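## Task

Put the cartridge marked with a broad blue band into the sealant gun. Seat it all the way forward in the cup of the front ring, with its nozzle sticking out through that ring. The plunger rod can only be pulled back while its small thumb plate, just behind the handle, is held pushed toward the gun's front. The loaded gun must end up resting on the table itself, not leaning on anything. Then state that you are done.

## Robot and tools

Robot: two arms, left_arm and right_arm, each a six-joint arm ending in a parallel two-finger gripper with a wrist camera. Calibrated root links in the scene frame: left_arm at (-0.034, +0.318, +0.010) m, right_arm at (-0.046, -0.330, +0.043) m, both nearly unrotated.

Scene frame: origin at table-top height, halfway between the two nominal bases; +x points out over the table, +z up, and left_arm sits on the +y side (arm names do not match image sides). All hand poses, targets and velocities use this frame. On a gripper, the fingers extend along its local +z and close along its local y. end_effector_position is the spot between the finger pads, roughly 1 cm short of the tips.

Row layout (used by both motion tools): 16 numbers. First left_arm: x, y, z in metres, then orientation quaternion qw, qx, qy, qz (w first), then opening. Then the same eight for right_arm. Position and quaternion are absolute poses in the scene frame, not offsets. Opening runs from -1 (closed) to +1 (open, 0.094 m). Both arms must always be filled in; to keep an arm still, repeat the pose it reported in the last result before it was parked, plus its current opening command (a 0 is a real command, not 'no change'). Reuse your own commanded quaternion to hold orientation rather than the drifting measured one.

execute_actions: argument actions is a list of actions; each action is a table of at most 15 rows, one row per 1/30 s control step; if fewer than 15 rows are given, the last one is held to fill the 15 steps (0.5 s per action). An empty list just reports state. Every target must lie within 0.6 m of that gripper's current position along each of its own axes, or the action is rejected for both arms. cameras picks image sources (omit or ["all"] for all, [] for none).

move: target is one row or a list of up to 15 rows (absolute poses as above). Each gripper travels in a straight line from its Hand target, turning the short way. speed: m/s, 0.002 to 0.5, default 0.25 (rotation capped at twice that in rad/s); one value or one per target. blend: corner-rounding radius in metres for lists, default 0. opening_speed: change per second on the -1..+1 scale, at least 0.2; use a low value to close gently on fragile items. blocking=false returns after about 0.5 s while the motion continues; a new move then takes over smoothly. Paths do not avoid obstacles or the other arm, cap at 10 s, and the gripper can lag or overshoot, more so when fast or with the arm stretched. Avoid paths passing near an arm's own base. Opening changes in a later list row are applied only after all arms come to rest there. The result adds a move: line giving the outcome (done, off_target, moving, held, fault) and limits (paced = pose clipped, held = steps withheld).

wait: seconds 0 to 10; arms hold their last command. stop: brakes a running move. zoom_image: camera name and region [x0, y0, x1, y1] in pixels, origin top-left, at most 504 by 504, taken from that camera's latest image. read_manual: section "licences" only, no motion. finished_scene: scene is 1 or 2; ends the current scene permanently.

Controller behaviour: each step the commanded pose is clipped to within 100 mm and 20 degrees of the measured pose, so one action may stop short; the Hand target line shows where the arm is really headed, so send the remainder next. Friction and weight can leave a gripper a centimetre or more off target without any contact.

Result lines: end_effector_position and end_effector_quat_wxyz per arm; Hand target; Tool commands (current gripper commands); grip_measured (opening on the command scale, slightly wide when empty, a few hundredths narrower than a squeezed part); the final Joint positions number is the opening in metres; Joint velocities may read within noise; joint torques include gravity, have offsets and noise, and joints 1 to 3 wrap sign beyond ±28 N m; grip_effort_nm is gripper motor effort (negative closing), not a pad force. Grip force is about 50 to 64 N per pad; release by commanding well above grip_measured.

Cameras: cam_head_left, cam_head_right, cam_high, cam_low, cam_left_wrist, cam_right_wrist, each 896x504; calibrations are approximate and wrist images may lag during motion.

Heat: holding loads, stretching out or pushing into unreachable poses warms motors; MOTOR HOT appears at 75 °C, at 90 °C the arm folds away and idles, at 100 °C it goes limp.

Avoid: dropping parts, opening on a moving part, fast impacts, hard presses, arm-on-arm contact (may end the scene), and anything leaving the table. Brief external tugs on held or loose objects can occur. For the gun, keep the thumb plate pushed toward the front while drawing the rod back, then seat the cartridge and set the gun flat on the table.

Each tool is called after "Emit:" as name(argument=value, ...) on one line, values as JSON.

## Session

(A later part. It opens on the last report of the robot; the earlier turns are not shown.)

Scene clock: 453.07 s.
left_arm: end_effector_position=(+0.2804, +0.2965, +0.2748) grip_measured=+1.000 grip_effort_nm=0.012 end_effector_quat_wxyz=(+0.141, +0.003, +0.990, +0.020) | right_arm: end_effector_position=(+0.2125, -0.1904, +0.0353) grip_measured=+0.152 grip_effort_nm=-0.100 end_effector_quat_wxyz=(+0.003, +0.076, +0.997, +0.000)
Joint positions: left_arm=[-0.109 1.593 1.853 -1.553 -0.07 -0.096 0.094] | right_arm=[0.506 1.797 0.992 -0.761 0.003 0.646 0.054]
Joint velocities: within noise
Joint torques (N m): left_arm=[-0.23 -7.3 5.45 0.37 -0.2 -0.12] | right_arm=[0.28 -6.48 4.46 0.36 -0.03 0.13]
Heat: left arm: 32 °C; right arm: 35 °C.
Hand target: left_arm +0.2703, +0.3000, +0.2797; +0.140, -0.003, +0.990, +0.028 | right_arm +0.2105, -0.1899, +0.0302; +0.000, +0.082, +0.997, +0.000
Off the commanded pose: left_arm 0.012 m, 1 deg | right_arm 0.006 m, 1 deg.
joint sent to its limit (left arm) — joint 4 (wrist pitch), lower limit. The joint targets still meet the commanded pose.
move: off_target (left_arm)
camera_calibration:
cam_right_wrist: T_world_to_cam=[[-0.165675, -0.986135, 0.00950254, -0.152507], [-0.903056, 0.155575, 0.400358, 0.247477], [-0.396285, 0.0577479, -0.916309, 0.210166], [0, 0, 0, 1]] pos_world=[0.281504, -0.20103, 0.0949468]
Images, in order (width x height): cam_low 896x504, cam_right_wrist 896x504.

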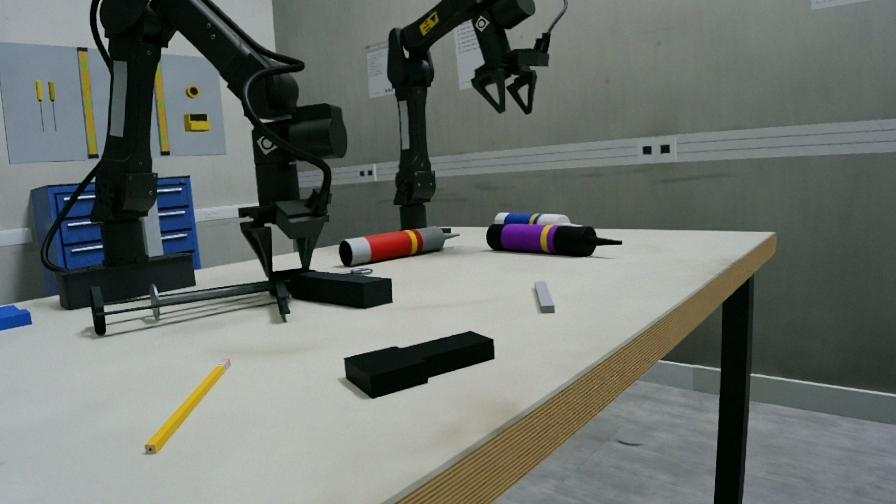

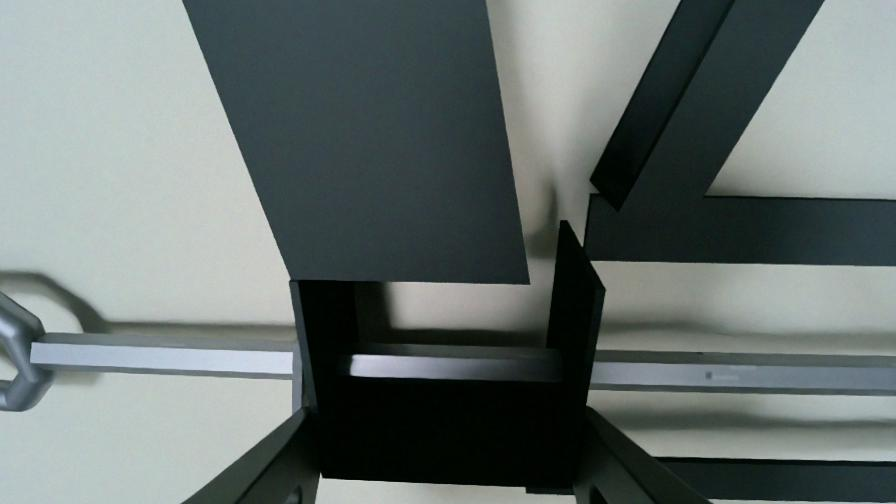

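Emit:
move(target=[0.27, 0.30, 0.28, 0.135, -0.003, 0.990, 0.029, 1, 0.211, -0.190, 0.029, 0, 0.083, 0.9965, 0, 0.04], speed=0.1, opening_speed=0.2, cameras=["cam_right_wrist","cam_high"])

Scene clock: 463.03 s.
left_arm: end_effector_position=(+0.2804, +0.2965, +0.2748) grip_measured=+1.000 grip_effort_nm=0.012 end_effector_quat_wxyz=(+0.141, +0.003, +0.990, +0.020) | right_arm: end_effector_position=(+0.2125, -0.1904, +0.0353) grip_measured=+0.094 grip_effort_nm=-1.009 end_effector_quat_wxyz=(+0.003, +0.076, +0.997, +0.000)
Joint positions: left_arm=[-0.109 1.593 1.853 -1.553 -0.07 -0.096 0.094] | right_arm=[0.506 1.797 0.992 -0.761 0.003 0.646 0.051]
Joint velocities: within noise
Joint torques (N m): left_arm=[-0.34 -7.24 5.39 0.34 -0.18 -0.11] | right_arm=[0.14 -6.28 4.36 0.41 -0.03 0.13]
Heat: left arm: 32 °C; right arm: 35 °C.
Hand target: left_arm +0.2703, +0.3000, +0.2797; +0.140, -0.003, +0.990, +0.028 | right_arm +0.2108, -0.1901, +0.0292; +0.000, +0.083, +0.997, +0.000
Off the commanded pose: left_arm 0.012 m, 1 deg | right_arm 0.007 m, 1 deg.
joint sent to its limit (left arm) — joint 4 (wrist pitch), lower limit. The joint targets still meet the commanded pose.
move: off_target (left_arm)
camera_calibration:
cam_right_wrist: T_world_to_cam=[[-0.165675, -0.986135, 0.00950254, -0.152507], [-0.903056, 0.155575, 0.400358, 0.247477], [-0.396285, 0.0577479, -0.916309, 0.210166], [0, 0, 0, 1]] pos_world=[0.281504, -0.20103, 0.0949468]
Images, in order (width x height): cam_high 896x504, cam_right_wrist 896x504.

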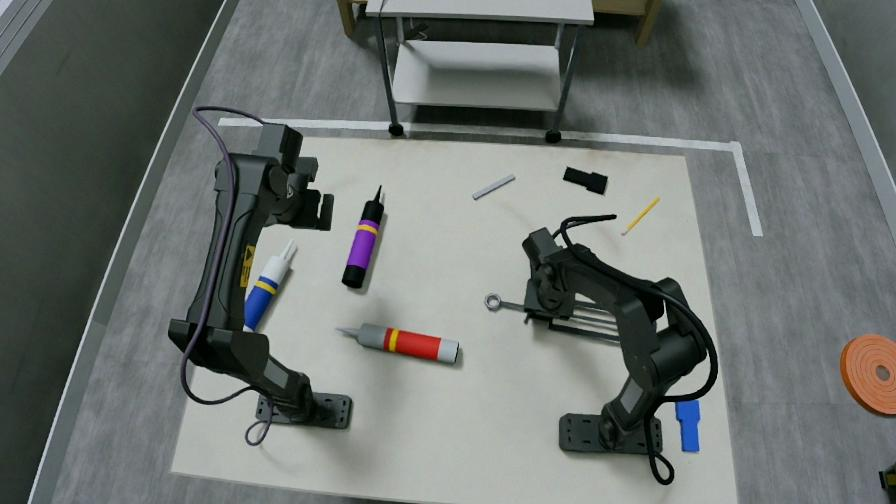

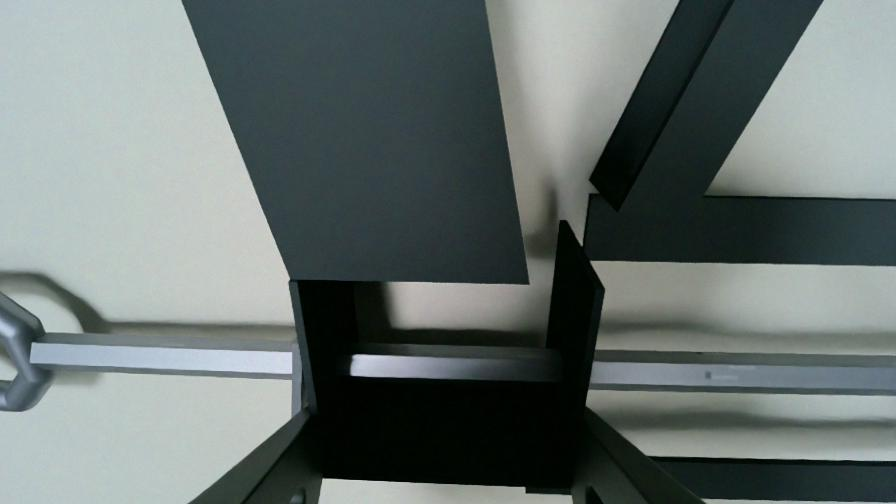

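Emit:
move(target=[[0.27, 0.12, 0.20, 0.2713, 0.6946, 0.5820, -0.3239, 0.6, 0.211, -0.190, 0.029, 0, 0.083, 0.9965, 0, 0.04],[0.255, -0.003, 0.108, 0.2713, 0.6946, 0.5820, -0.3239, 0.6, 0.211, -0.190, 0.029, 0, 0.083, 0.9965, 0, 0.04]], speed=0.2, blend=0.03)

Scene clock: 481.20 s.
left_arm: end_effector_position=(+0.2512, +0.0020, +0.1122) grip_measured=+0.602 grip_effort_nm=-0.090 end_effector_quat_wxyz=(+0.265, +0.699, +0.583, -0.319) | right_arm: end_effector_position=(+0.2125, -0.1904, +0.0353) grip_measured=+0.094 grip_effort_nm=-1.004 end_effector_quat_wxyz=(+0.003, +0.077, +0.997, +0.000)
Joint positions: left_arm=[-0.536 1.868 1.277 -0.598 0.787 1.053 0.075] | right_arm=[0.506 1.797 0.992 -0.761 0.003 0.647 0.051]
Joint velocities: within noise
Joint torques (N m): left_arm=[-0.21 -7.43 5.31 1.09 0.32 -0.14] | right_arm=[0.13 -6.27 4.36 0.41 -0.04 0.13]
Heat: left arm: 31 °C; right arm: 35 °C.
Hand target: left_arm +0.2548, -0.0003, +0.1072; +0.271, +0.697, +0.584, -0.317 | right_arm +0.2108, -0.1901, +0.0292; +0.000, +0.084, +0.996, +0.000
Off the commanded pose: left_arm 0.008 m, 1 deg | right_arm 0.007 m, 1 deg.
move: done
camera_calibration:
cam_left_wrist: T_world_to_cam=[[-0.985691, 0.168513, 0.00395818, 0.245588], [0.155744, 0.919482, -0.360966, 0.0344999], [-0.0644669, -0.355184, -0.932571, 0.210071], [0, 0, 0, 1]] pos_world=[0.250243, 0.0015073, 0.207388]
cam_right_wrist: T_world_to_cam=[[-0.167187, -0.985879, 0.0094941, -0.152136], [-0.902816, 0.156957, 0.400359, 0.247689], [-0.396196, 0.0583636, -0.916309, 0.210264], [0, 0, 0, 1]] pos_world=[0.281488, -0.201136, 0.0949467]

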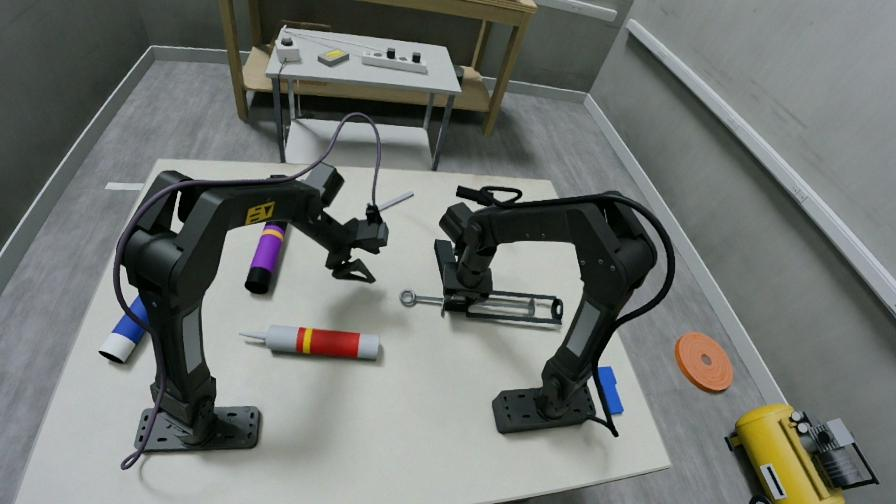

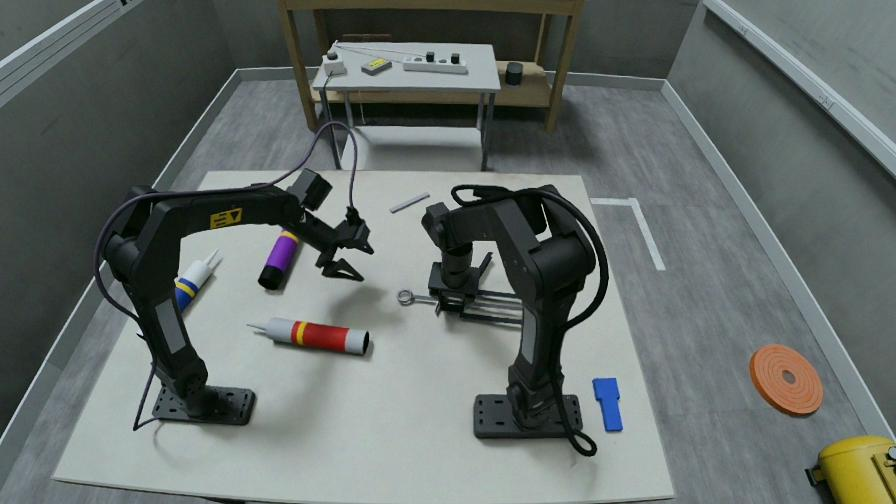

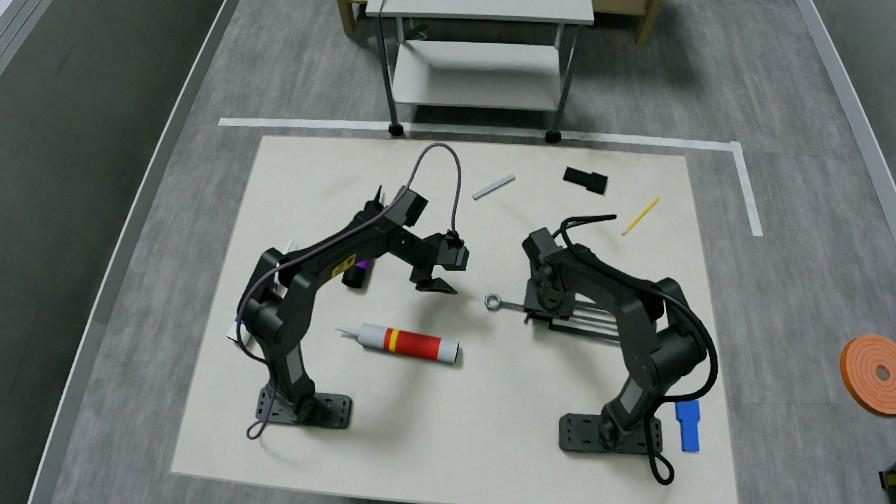

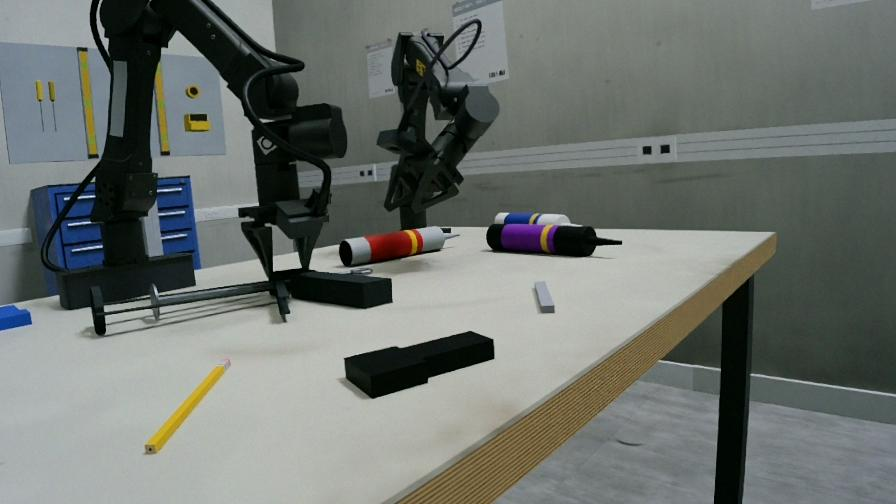

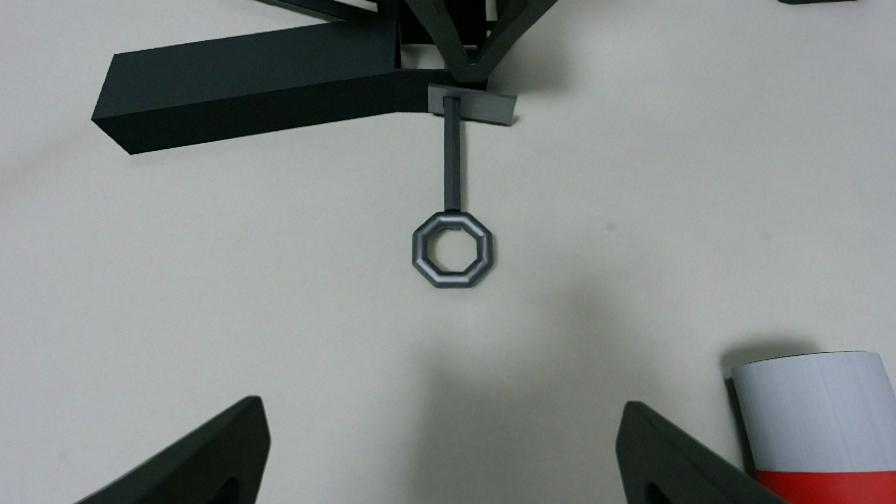

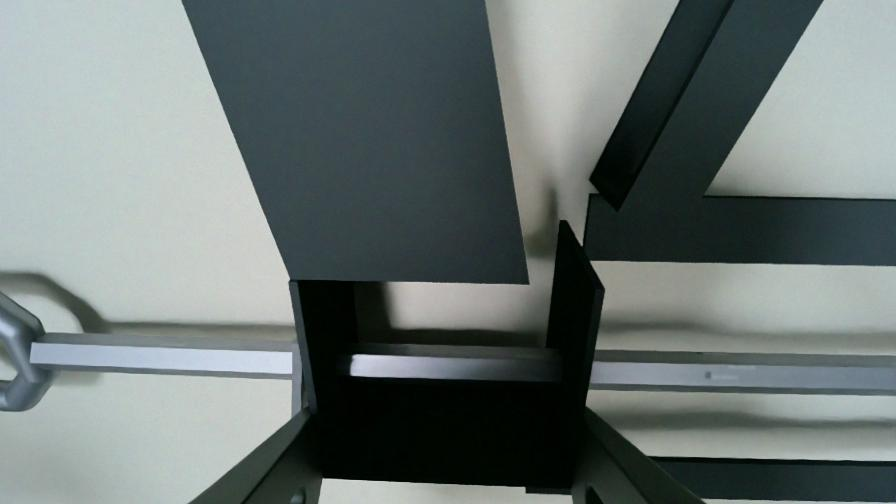

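Emit:
move(target=[0.245, -0.034, 0.056, 0.2713, 0.6946, 0.5820, -0.3239, 0.3, 0.211, -0.190, 0.029, 0, 0.083, 0.9965, 0, 0.04], speed=0.1, cameras=["cam_left_wrist","cam_head_left","cam_low"])

Scene clock: 499.77 s.
left_arm: end_effector_position=(+0.2413, -0.0311, +0.0620) grip_measured=+0.302 grip_effort_nm=-0.090 end_effector_quat_wxyz=(+0.265, +0.698, +0.580, -0.326) | right_arm: end_effector_position=(+0.2125, -0.1904, +0.0353) grip_measured=+0.094 grip_effort_nm=-1.004 end_effector_quat_wxyz=(+0.003, +0.077, +0.997, +0.000)
Joint positions: left_arm=[-0.622 1.977 1.192 -0.329 0.766 0.943 0.061] | right_arm=[0.506 1.797 0.992 -0.761 0.003 0.647 0.051]
Joint velocities: within noise
Joint torques (N m): left_arm=[-0.39 -7.54 5.24 1.16 0.3 -0.16] | right_arm=[0.16 -6.27 4.34 0.41 -0.04 0.11]
Heat: left arm: 32 °C; right arm: 35 °C.
Hand target: left_arm +0.2440, -0.0340, +0.0557; +0.270, +0.696, +0.582, -0.324 | right_arm +0.2108, -0.1901, +0.0292; +0.000, +0.083, +0.997, +0.000
Off the commanded pose: left_arm 0.008 m, 1 deg | right_arm 0.007 m, 1 deg.
move: done
camera_calibration:
cam_left_wrist: T_world_to_cam=[[-0.984733, 0.173726, 0.0110063, 0.241109], [0.157334, 0.915307, -0.370756, 0.0484601], [-0.074484, -0.363364, -0.928665, 0.152787], [0, 0, 0, 1]] pos_world=[0.241184, -0.0307256, 0.157201]
Images, in order (width x height): cam_head_left 896x504, cam_low 896x504, cam_left_wrist 896x504.

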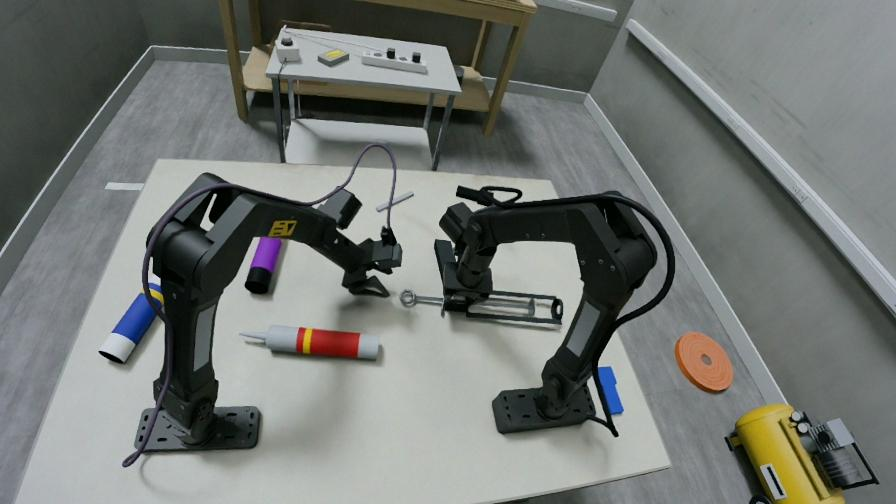

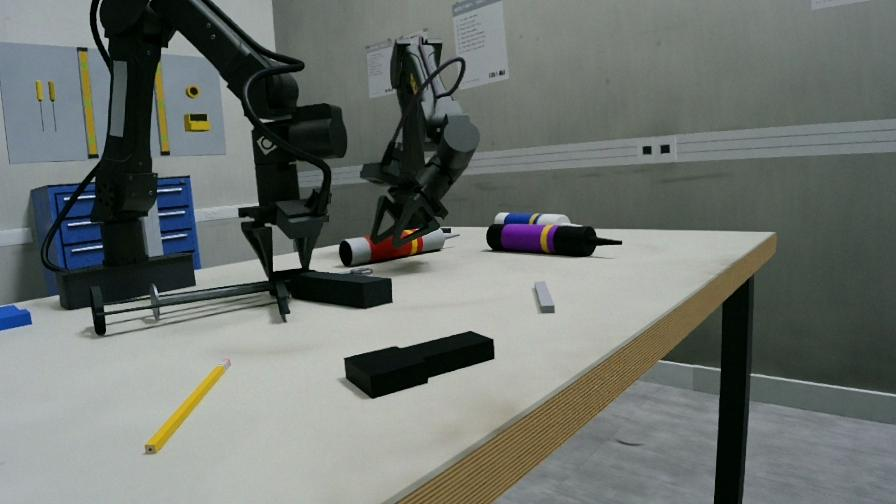

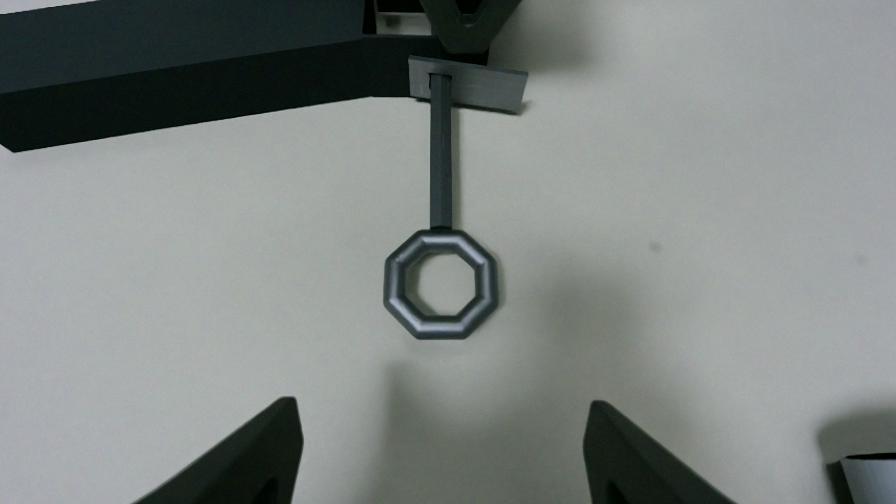

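Emit:
move(target=[0.2385, -0.0715, 0.022, 0.2713, 0.6946, 0.5820, -0.3239, 0.3, 0.211, -0.190, 0.029, 0, 0.083, 0.9965, 0, 0.04], speed=0.06, cameras=["cam_left_wrist","cam_head_left","cam_low"])

Emit:
zoom_image(camera="cam_head_left", region=[340, 180, 580, 330])

Scene clock: 528.13 s.
left_arm: end_effector_position=(+0.2306, -0.0643, +0.0238) grip_measured=+0.302 grip_effort_nm=-0.095 end_effector_quat_wxyz=(+0.257, +0.697, +0.585, -0.327) | right_arm: end_effector_position=(+0.2125, -0.1904, +0.0353) grip_measured=+0.094 grip_effort_nm=-1.004 end_effector_quat_wxyz=(+0.003, +0.077, +0.997, +0.000)
Joint positions: left_arm=[-0.709 2.095 1.192 -0.159 0.723 0.839 0.061] | right_arm=[0.506 1.797 0.992 -0.761 0.003 0.647 0.051]
Joint velocities: within noise
Joint torques (N m): left_arm=[-0.42 -7.95 6.31 1.26 0.25 -0.14] | right_arm=[0.14 -6.28 4.36 0.41 -0.04 0.11]
Heat: left arm: 33 °C; right arm: 35 °C.
Hand target: left_arm +0.2371, -0.0715, +0.0224; +0.271, +0.696, +0.581, -0.324 | right_arm +0.2108, -0.1901, +0.0292; +0.000, +0.083, +0.997, +0.000
Off the commanded pose: left_arm 0.011 m, 2 deg | right_arm 0.007 m, 1 deg.
move: off_target (left_arm)
camera_calibration:
cam_left_wrist: T_world_to_cam=[[-0.984564, 0.17305, 0.0262142, 0.23633], [0.152146, 0.920251, -0.360539, 0.0676858], [-0.0865148, -0.350986, -0.932376, 0.108077], [0, 0, 0, 1]] pos_world=[0.231734, -0.0652511, 0.118977]
Images, in order (width x height): cam_head_left 896x504, cam_low 896x504, cam_left_wrist 896x504.

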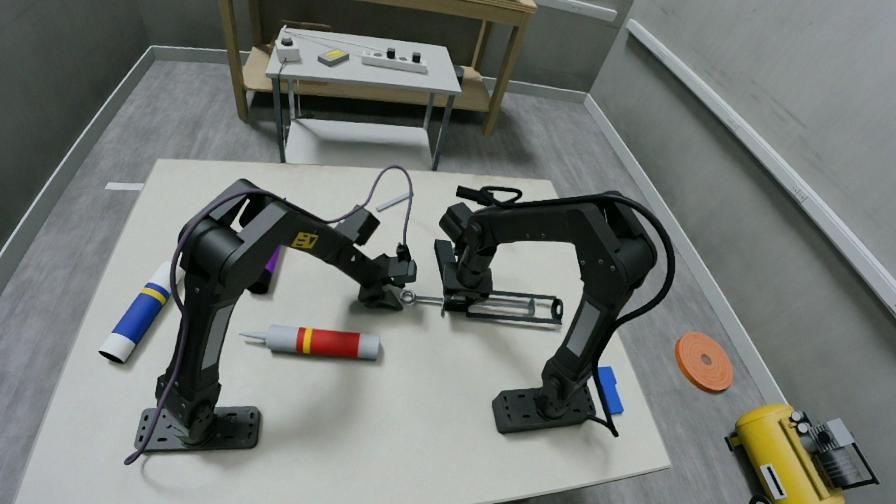

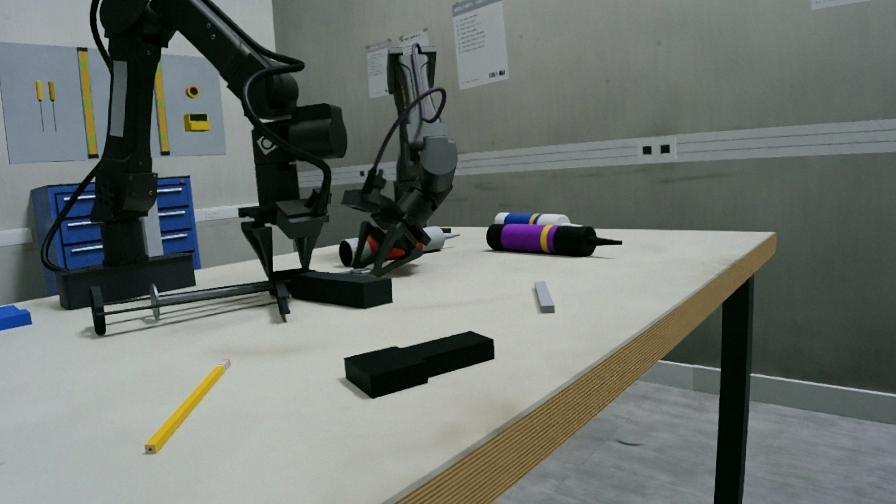

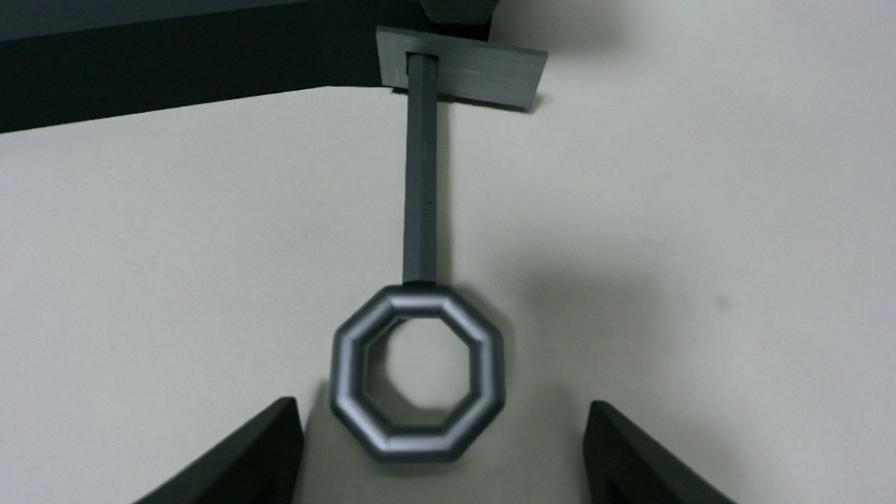

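Scaled by 2.100 from the camera's 896x504 image, which has a finer 1280x720 frame.

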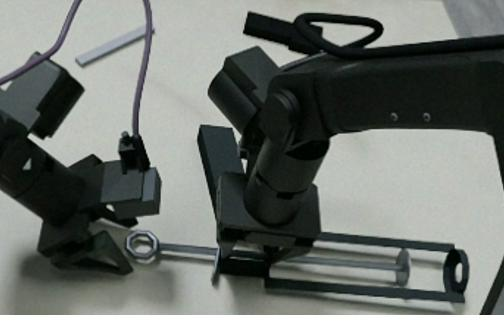

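Emit:
move(target=[0.2413, -0.080, 0.027, 0.2713, 0.6946, 0.5820, -0.3239, 0.3, 0.211, -0.190, 0.029, 0, 0.083, 0.9965, 0, 0.04], speed=0.06, cameras=["cam_left_wrist","cam_head_left"])

Emit:
zoom_image(camera="cam_head_left", region=[340, 180, 580, 330])

Scene clock: 544.50 s.
left_arm: end_effector_position=(+0.2357, -0.0679, +0.0254) grip_measured=+0.302 grip_effort_nm=-0.090 end_effector_quat_wxyz=(+0.260, +0.694, +0.588, -0.325) | right_arm: end_effector_position=(+0.2125, -0.1904, +0.0353) grip_measured=+0.094 grip_effort_nm=-1.004 end_effector_quat_wxyz=(+0.003, +0.077, +0.997, +0.000)
Joint positions: left_arm=[-0.709 2.104 1.212 -0.157 0.718 0.825 0.061] | right_arm=[0.506 1.797 0.992 -0.761 0.003 0.647 0.051]
Joint velocities: within noise
Joint torques (N m): left_arm=[-0.62 -7.91 8.03 1.12 0.26 -0.15] | right_arm=[0.14 -6.27 4.36 0.41 -0.03 0.11]
Heat: left arm: 32 °C; right arm: 35 °C.
Hand target: left_arm +0.2435, -0.0779, +0.0270; +0.273, +0.693, +0.584, -0.323 | right_arm +0.2108, -0.1901, +0.0292; +0.000, +0.083, +0.997, +0.000
Off the commanded pose: left_arm 0.013 m, 1 deg | right_arm 0.007 m, 1 deg.
move: off_target (left_arm)
camera_calibration:
cam_left_wrist: T_world_to_cam=[[-0.986499, 0.16199, 0.0240782, 0.241687], [0.142354, 0.920865, -0.362965, 0.0732235], [-0.0809697, -0.354637, -0.931491, 0.107251], [0, 0, 0, 1]] pos_world=[0.236684, -0.0685448, 0.120661]
Images, in order (width x height): cam_head_left 896x504, cam_left_wrist 896x504.

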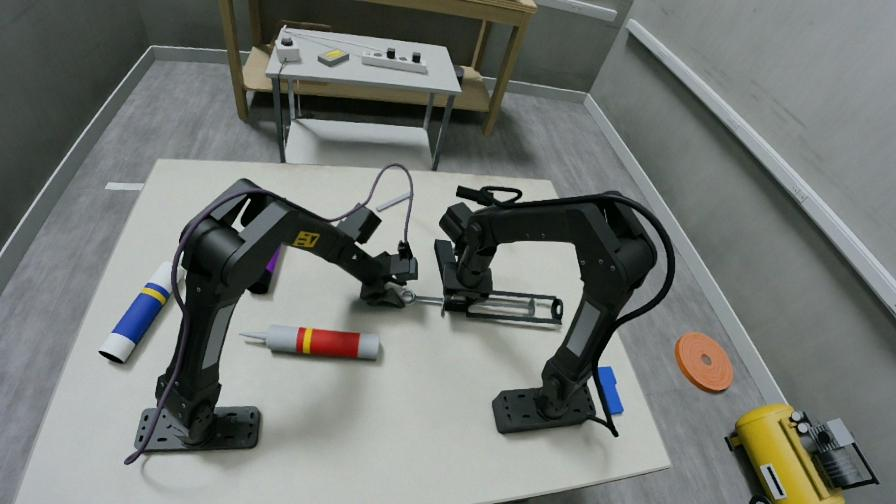

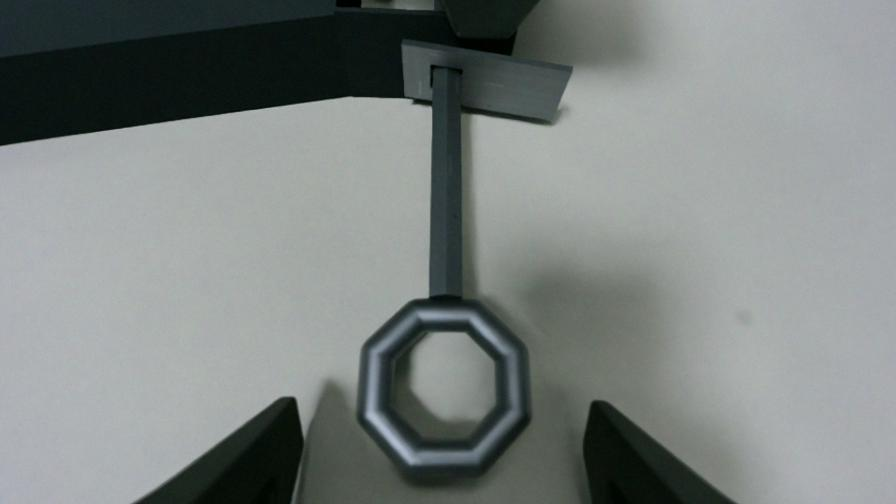

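Scaled by 2.100 from the camera's 896x504 image, which has a finer 1280x720 frame.

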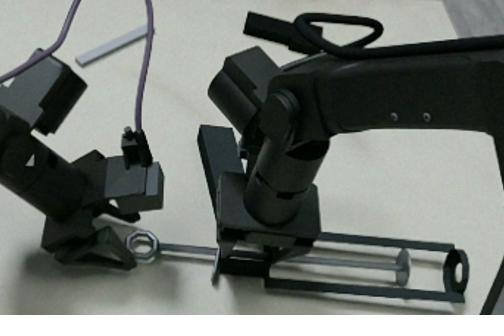

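Emit:
move(target=[[0.2413, -0.070, 0.047, 0.2713, 0.6946, 0.5820, -0.3239, 0.3, 0.211, -0.190, 0.029, 0, 0.083, 0.9965, 0, 0.04],[0.2413, -0.084, 0.035, 0.2713, 0.6946, 0.5820, -0.3239, 0.3, 0.211, -0.190, 0.029, 0, 0.083, 0.9965, 0, 0.04]], speed=0.06, cameras=["cam_left_wrist","cam_head_left"])

Scene clock: 556.93 s.
left_arm: end_effector_position=(+0.2324, -0.0785, +0.0318) grip_measured=+0.302 grip_effort_nm=-0.095 end_effector_quat_wxyz=(+0.264, +0.699, +0.579, -0.327) | right_arm: end_effector_position=(+0.2125, -0.1904, +0.0353) grip_measured=+0.094 grip_effort_nm=-1.009 end_effector_quat_wxyz=(+0.003, +0.077, +0.997, +0.000)
Joint positions: left_arm=[-0.732 2.104 1.235 -0.161 0.715 0.817 0.061] | right_arm=[0.506 1.797 0.992 -0.761 0.003 0.647 0.051]
Joint velocities: within noise
Joint torques (N m): left_arm=[-0.39 -8.55 8.1 0.96 0.24 -0.11] | right_arm=[0.14 -6.3 4.34 0.41 -0.04 0.11]
Heat: left arm: 33 °C; right arm: 35 °C.
Hand target: left_arm +0.2384, -0.0855, +0.0349; +0.270, +0.697, +0.580, -0.325 | right_arm +0.2108, -0.1901, +0.0292; +0.000, +0.083, +0.997, +0.000
Off the commanded pose: left_arm 0.011 m, 1 deg | right_arm 0.007 m, 1 deg.
move: off_target (left_arm)
camera_calibration:
cam_left_wrist: T_world_to_cam=[[-0.983891, 0.178396, 0.0115368, 0.241025], [0.161499, 0.914669, -0.370539, 0.0811005], [-0.0766549, -0.362707, -0.928745, 0.107464], [0, 0, 0, 1]] pos_world=[0.232282, -0.0781997, 0.127077]
Images, in order (width x height): cam_head_left 896x504, cam_left_wrist 896x504.

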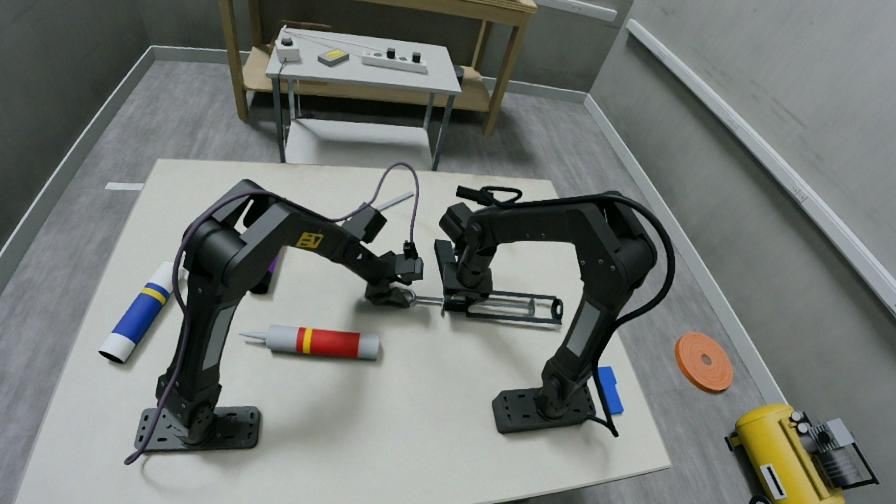

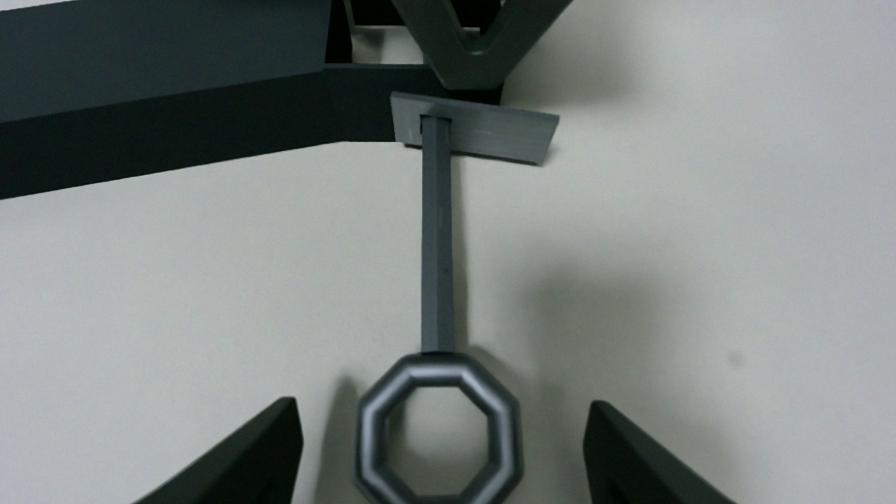

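Emit:
move(target=[0.2423, -0.085, 0.035, 0.2713, 0.6946, 0.5820, -0.3239, -0.5, 0.211, -0.190, 0.029, 0, 0.083, 0.9965, 0, 0.04], speed=0.06, opening_speed=0.5, cameras=["cam_left_wrist","cam_right_wrist"])

Scene clock: 568.90 s.
left_arm: end_effector_position=(+0.2380, -0.0783, +0.0344) grip_measured=-0.498 grip_effort_nm=-0.095 end_effector_quat_wxyz=(+0.269, +0.696, +0.581, -0.324) | right_arm: end_effector_position=(+0.2125, -0.1904, +0.0353) grip_measured=+0.094 grip_effort_nm=-1.009 end_effector_quat_wxyz=(+0.003, +0.077, +0.997, +0.000)
Joint positions: left_arm=[-0.724 2.104 1.244 -0.161 0.712 0.814 0.024] | right_arm=[0.506 1.797 0.992 -0.761 0.003 0.647 0.051]
Joint velocities: within noise
Joint torques (N m): left_arm=[0.14 -8.35 8.08 0.93 0.28 -0.13] | right_arm=[0.14 -6.28 4.37 0.41 -0.03 0.12]
Heat: left arm: 33 °C; right arm: 35 °C.
Hand target: left_arm +0.2453, -0.0829, +0.0351; +0.273, +0.692, +0.585, -0.323 | right_arm +0.2108, -0.1901, +0.0292; +0.000, +0.083, +0.997, +0.000
Off the commanded pose: left_arm 0.008 m, 0 deg | right_arm 0.007 m, 1 deg.
move: done
camera_calibration:
cam_left_wrist: T_world_to_cam=[[-0.985886, 0.167351, 0.00467845, 0.246372], [0.153556, 0.915048, -0.372971, 0.0828917], [-0.0666981, -0.366989, -0.927831, 0.107634], [0, 0, 0, 1]] pos_world=[0.237345, -0.07758, 0.129629]
cam_right_wrist: T_world_to_cam=[[-0.167187, -0.985879, 0.0094941, -0.152136], [-0.902816, 0.156957, 0.400359, 0.247689], [-0.396196, 0.0583636, -0.916309, 0.210264], [0, 0, 0, 1]] pos_world=[0.281488, -0.201136, 0.0949467]
Images, in order (width x height): cam_left_wrist 896x504, cam_right_wrist 896x504.

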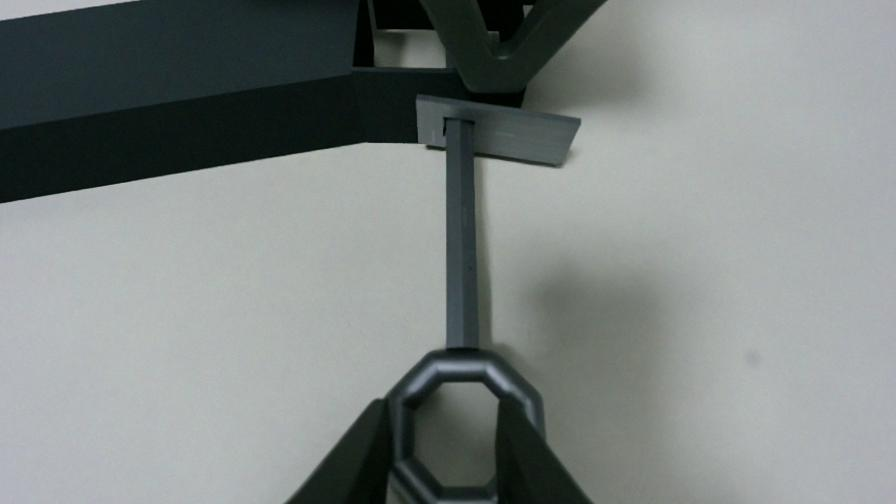

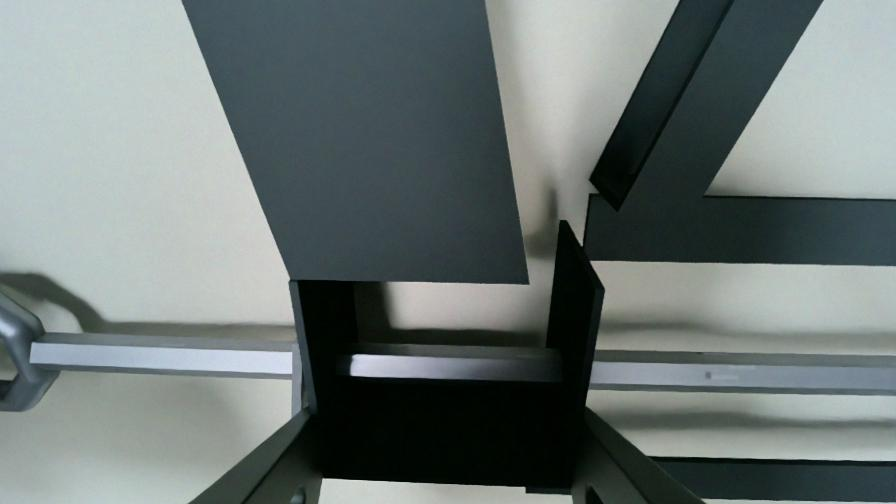

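Emit:
move(target=[[0.2423, -0.085, 0.038, 0.2713, 0.6946, 0.5820, -0.3239, 0.1, 0.211, -0.190, 0.029, 0, 0.083, 0.9965, 0, 0.04],[0.2375, -0.086, 0.027, 0.2713, 0.6946, 0.5820, -0.3239, 0.1, 0.211, -0.190, 0.029, 0, 0.083, 0.9965, 0, 0.04]], speed=0.06, opening_speed=0.8, cameras=["cam_left_wrist"])

Scene clock: 596.13 s.
left_arm: end_effector_position=(+0.2311, -0.0830, +0.0341) grip_measured=+0.098 grip_effort_nm=0.120 end_effector_quat_wxyz=(+0.265, +0.699, +0.578, -0.326) | right_arm: end_effector_position=(+0.2125, -0.1904, +0.0353) grip_measured=+0.094 grip_effort_nm=-1.009 end_effector_quat_wxyz=(+0.003, +0.077, +0.997, +0.000)
Joint positions: left_arm=[-0.743 2.104 1.244 -0.161 0.709 0.806 0.052] | right_arm=[0.506 1.797 0.992 -0.761 0.003 0.647 0.051]
Joint velocities: within noise
Joint torques (N m): left_arm=[-0.57 -7.86 5.94 1.24 0.23 -0.13] | right_arm=[0.14 -6.27 4.36 0.41 -0.04 0.12]
Heat: left arm: 33 °C; right arm: 34 °C.
Hand target: left_arm +0.2337, -0.0880, +0.0271; +0.270, +0.698, +0.579, -0.325 | right_arm +0.2108, -0.1901, +0.0292; +0.000, +0.083, +0.997, +0.000
Off the commanded pose: left_arm 0.010 m, 1 deg | right_arm 0.007 m, 1 deg.
move: done
camera_calibration:
cam_left_wrist: T_world_to_cam=[[-0.983807, 0.178998, 0.00913927, 0.240679], [0.162908, 0.914304, -0.370821, 0.0859054], [-0.0747324, -0.363328, -0.928659, 0.10733], [0, 0, 0, 1]] pos_world=[0.230808, -0.0826288, 0.129329]
Images, in order (width x height): cam_left_wrist 896x504.

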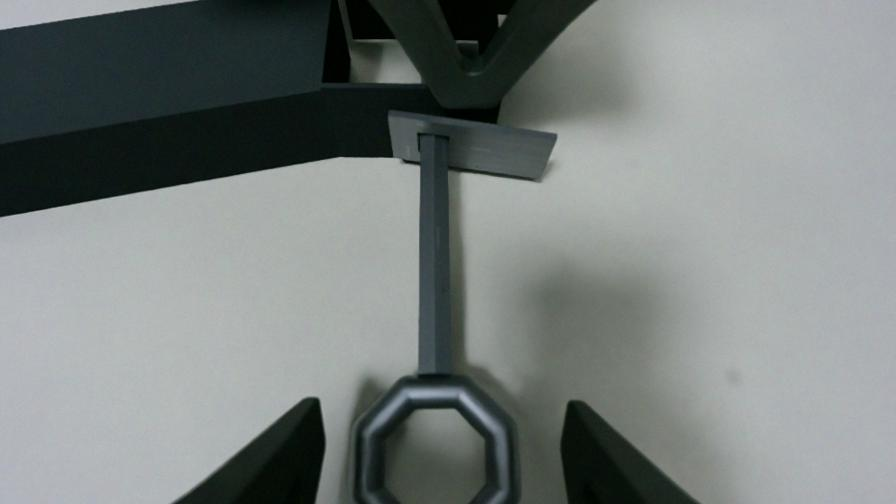

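Emit:
move(target=[0.2400, -0.084, 0.015, 0.2713, 0.6946, 0.5820, -0.3239, 0.1, 0.211, -0.190, 0.029, 0, 0.083, 0.9965, 0, 0.04], speed=0.06, cameras=["cam_left_wrist"])

Scene clock: 610.50 s.
left_arm: end_effector_position=(+0.2377, -0.0793, +0.0214) grip_measured=+0.098 grip_effort_nm=0.115 end_effector_quat_wxyz=(+0.263, +0.694, +0.586, -0.325) | right_arm: end_effector_position=(+0.2125, -0.1904, +0.0353) grip_measured=+0.094 grip_effort_nm=-1.009 end_effector_quat_wxyz=(+0.003, +0.077, +0.997, +0.000)
Joint positions: left_arm=[-0.728 2.138 1.244 -0.138 0.709 0.806 0.052] | right_arm=[0.506 1.797 0.992 -0.761 0.003 0.647 0.051]
Joint velocities: within noise
Joint torques (N m): left_arm=[0.53 -8.2 5.23 1.32 0.29 -0.03] | right_arm=[0.14 -6.27 4.36 0.41 -0.03 0.11]
Heat: left arm: 33 °C; right arm: 34 °C.
Hand target: left_arm +0.2440, -0.0807, +0.0153; +0.273, +0.692, +0.586, -0.323 | right_arm +0.2108, -0.1901, +0.0292; +0.000, +0.083, +0.997, +0.000
Off the commanded pose: left_arm 0.008 m, 1 deg | right_arm 0.007 m, 1 deg.
move: done
camera_calibration:
cam_left_wrist: T_world_to_cam=[[-0.986327, 0.163788, 0.0182073, 0.245828], [0.145917, 0.919331, -0.36543, 0.0810916], [-0.0765918, -0.357777, -0.930661, 0.098344], [0, 0, 0, 1]] pos_world=[0.238167, -0.0796286, 0.116682]
Images, in order (width x height): cam_left_wrist 896x504.

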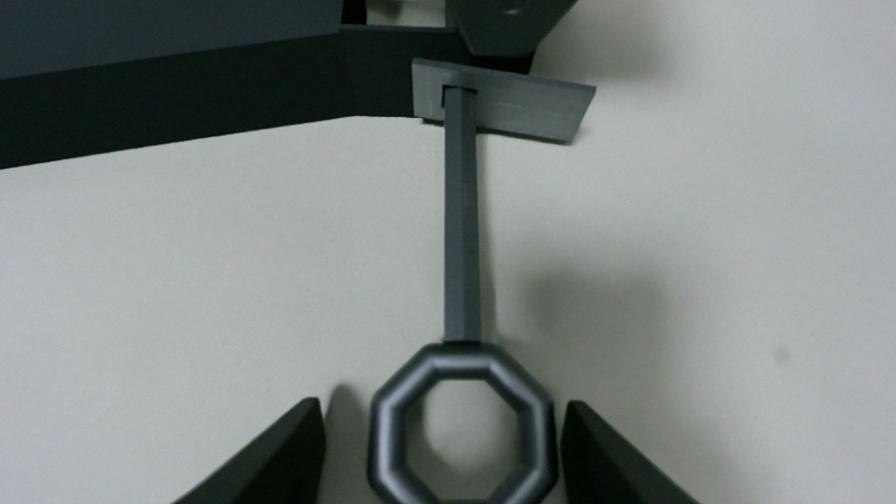

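Emit:
move(target=[[0.2350, -0.084, 0.016, 0.2713, 0.6946, 0.5820, -0.3239, 0.1, 0.211, -0.190, 0.029, 0, 0.083, 0.9965, 0, 0.04],[0.2350, -0.084, 0.016, 0.2713, 0.6946, 0.5820, -0.3239, -0.45, 0.211, -0.190, 0.029, 0, 0.083, 0.9965, 0, 0.04]], speed=0.06, opening_speed=0.4, cameras=["cam_left_wrist","cam_high"])

Scene clock: 624.23 s.
left_arm: end_effector_position=(+0.2332, -0.0808, +0.0192) grip_measured=-0.223 grip_effort_nm=-1.023 end_effector_quat_wxyz=(+0.262, +0.696, +0.583, -0.325) | right_arm: end_effector_position=(+0.2125, -0.1904, +0.0353) grip_measured=+0.094 grip_effort_nm=-1.009 end_effector_quat_wxyz=(+0.003, +0.077, +0.997, +0.000)
Joint positions: left_arm=[-0.737 2.138 1.232 -0.122 0.707 0.803 0.037] | right_arm=[0.506 1.797 0.992 -0.761 0.003 0.647 0.051]
Joint velocities: within noise
Joint torques (N m): left_arm=[-0.72 -9.17 4.88 1.29 0.26 -0.12] | right_arm=[0.16 -6.28 4.34 0.41 -0.04 0.11]
Heat: left arm: 33 °C; right arm: 34 °C.
Hand target: left_arm +0.2337, -0.0846, +0.0160; +0.270, +0.695, +0.582, -0.324 | right_arm +0.2108, -0.1901, +0.0292; +0.000, +0.083, +0.997, +0.000
Off the commanded pose: left_arm 0.005 m, 1 deg | right_arm 0.007 m, 1 deg.
move: done
camera_calibration:
cam_left_wrist: T_world_to_cam=[[-0.985272, 0.170125, 0.0172413, 0.241994], [0.152131, 0.918143, -0.365882, 0.0807367], [-0.0780757, -0.35787, -0.930501, 0.0956915], [0, 0, 0, 1]] pos_world=[0.233618, -0.0810518, 0.114409]
Images, in order (width x height): cam_high 896x504, cam_left_wrist 896x504.

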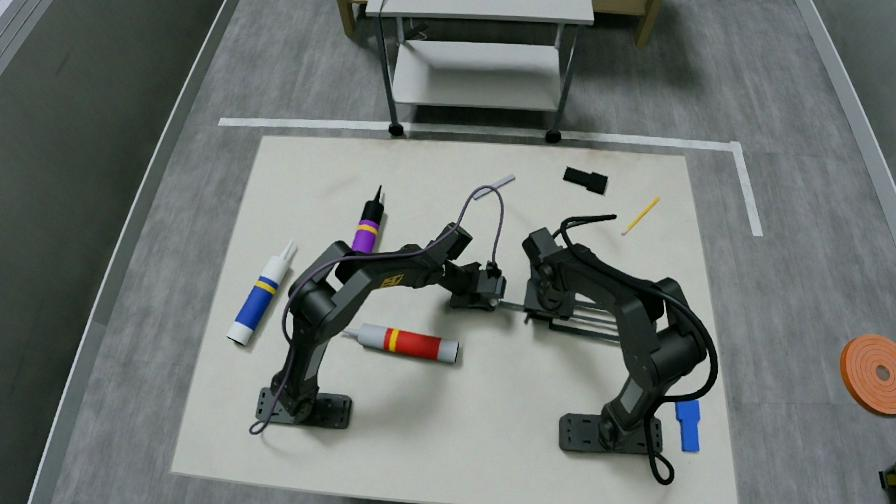

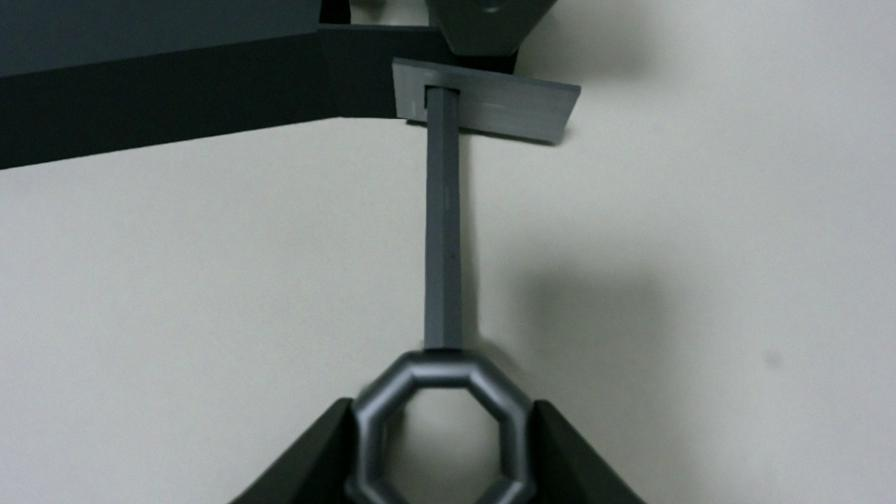

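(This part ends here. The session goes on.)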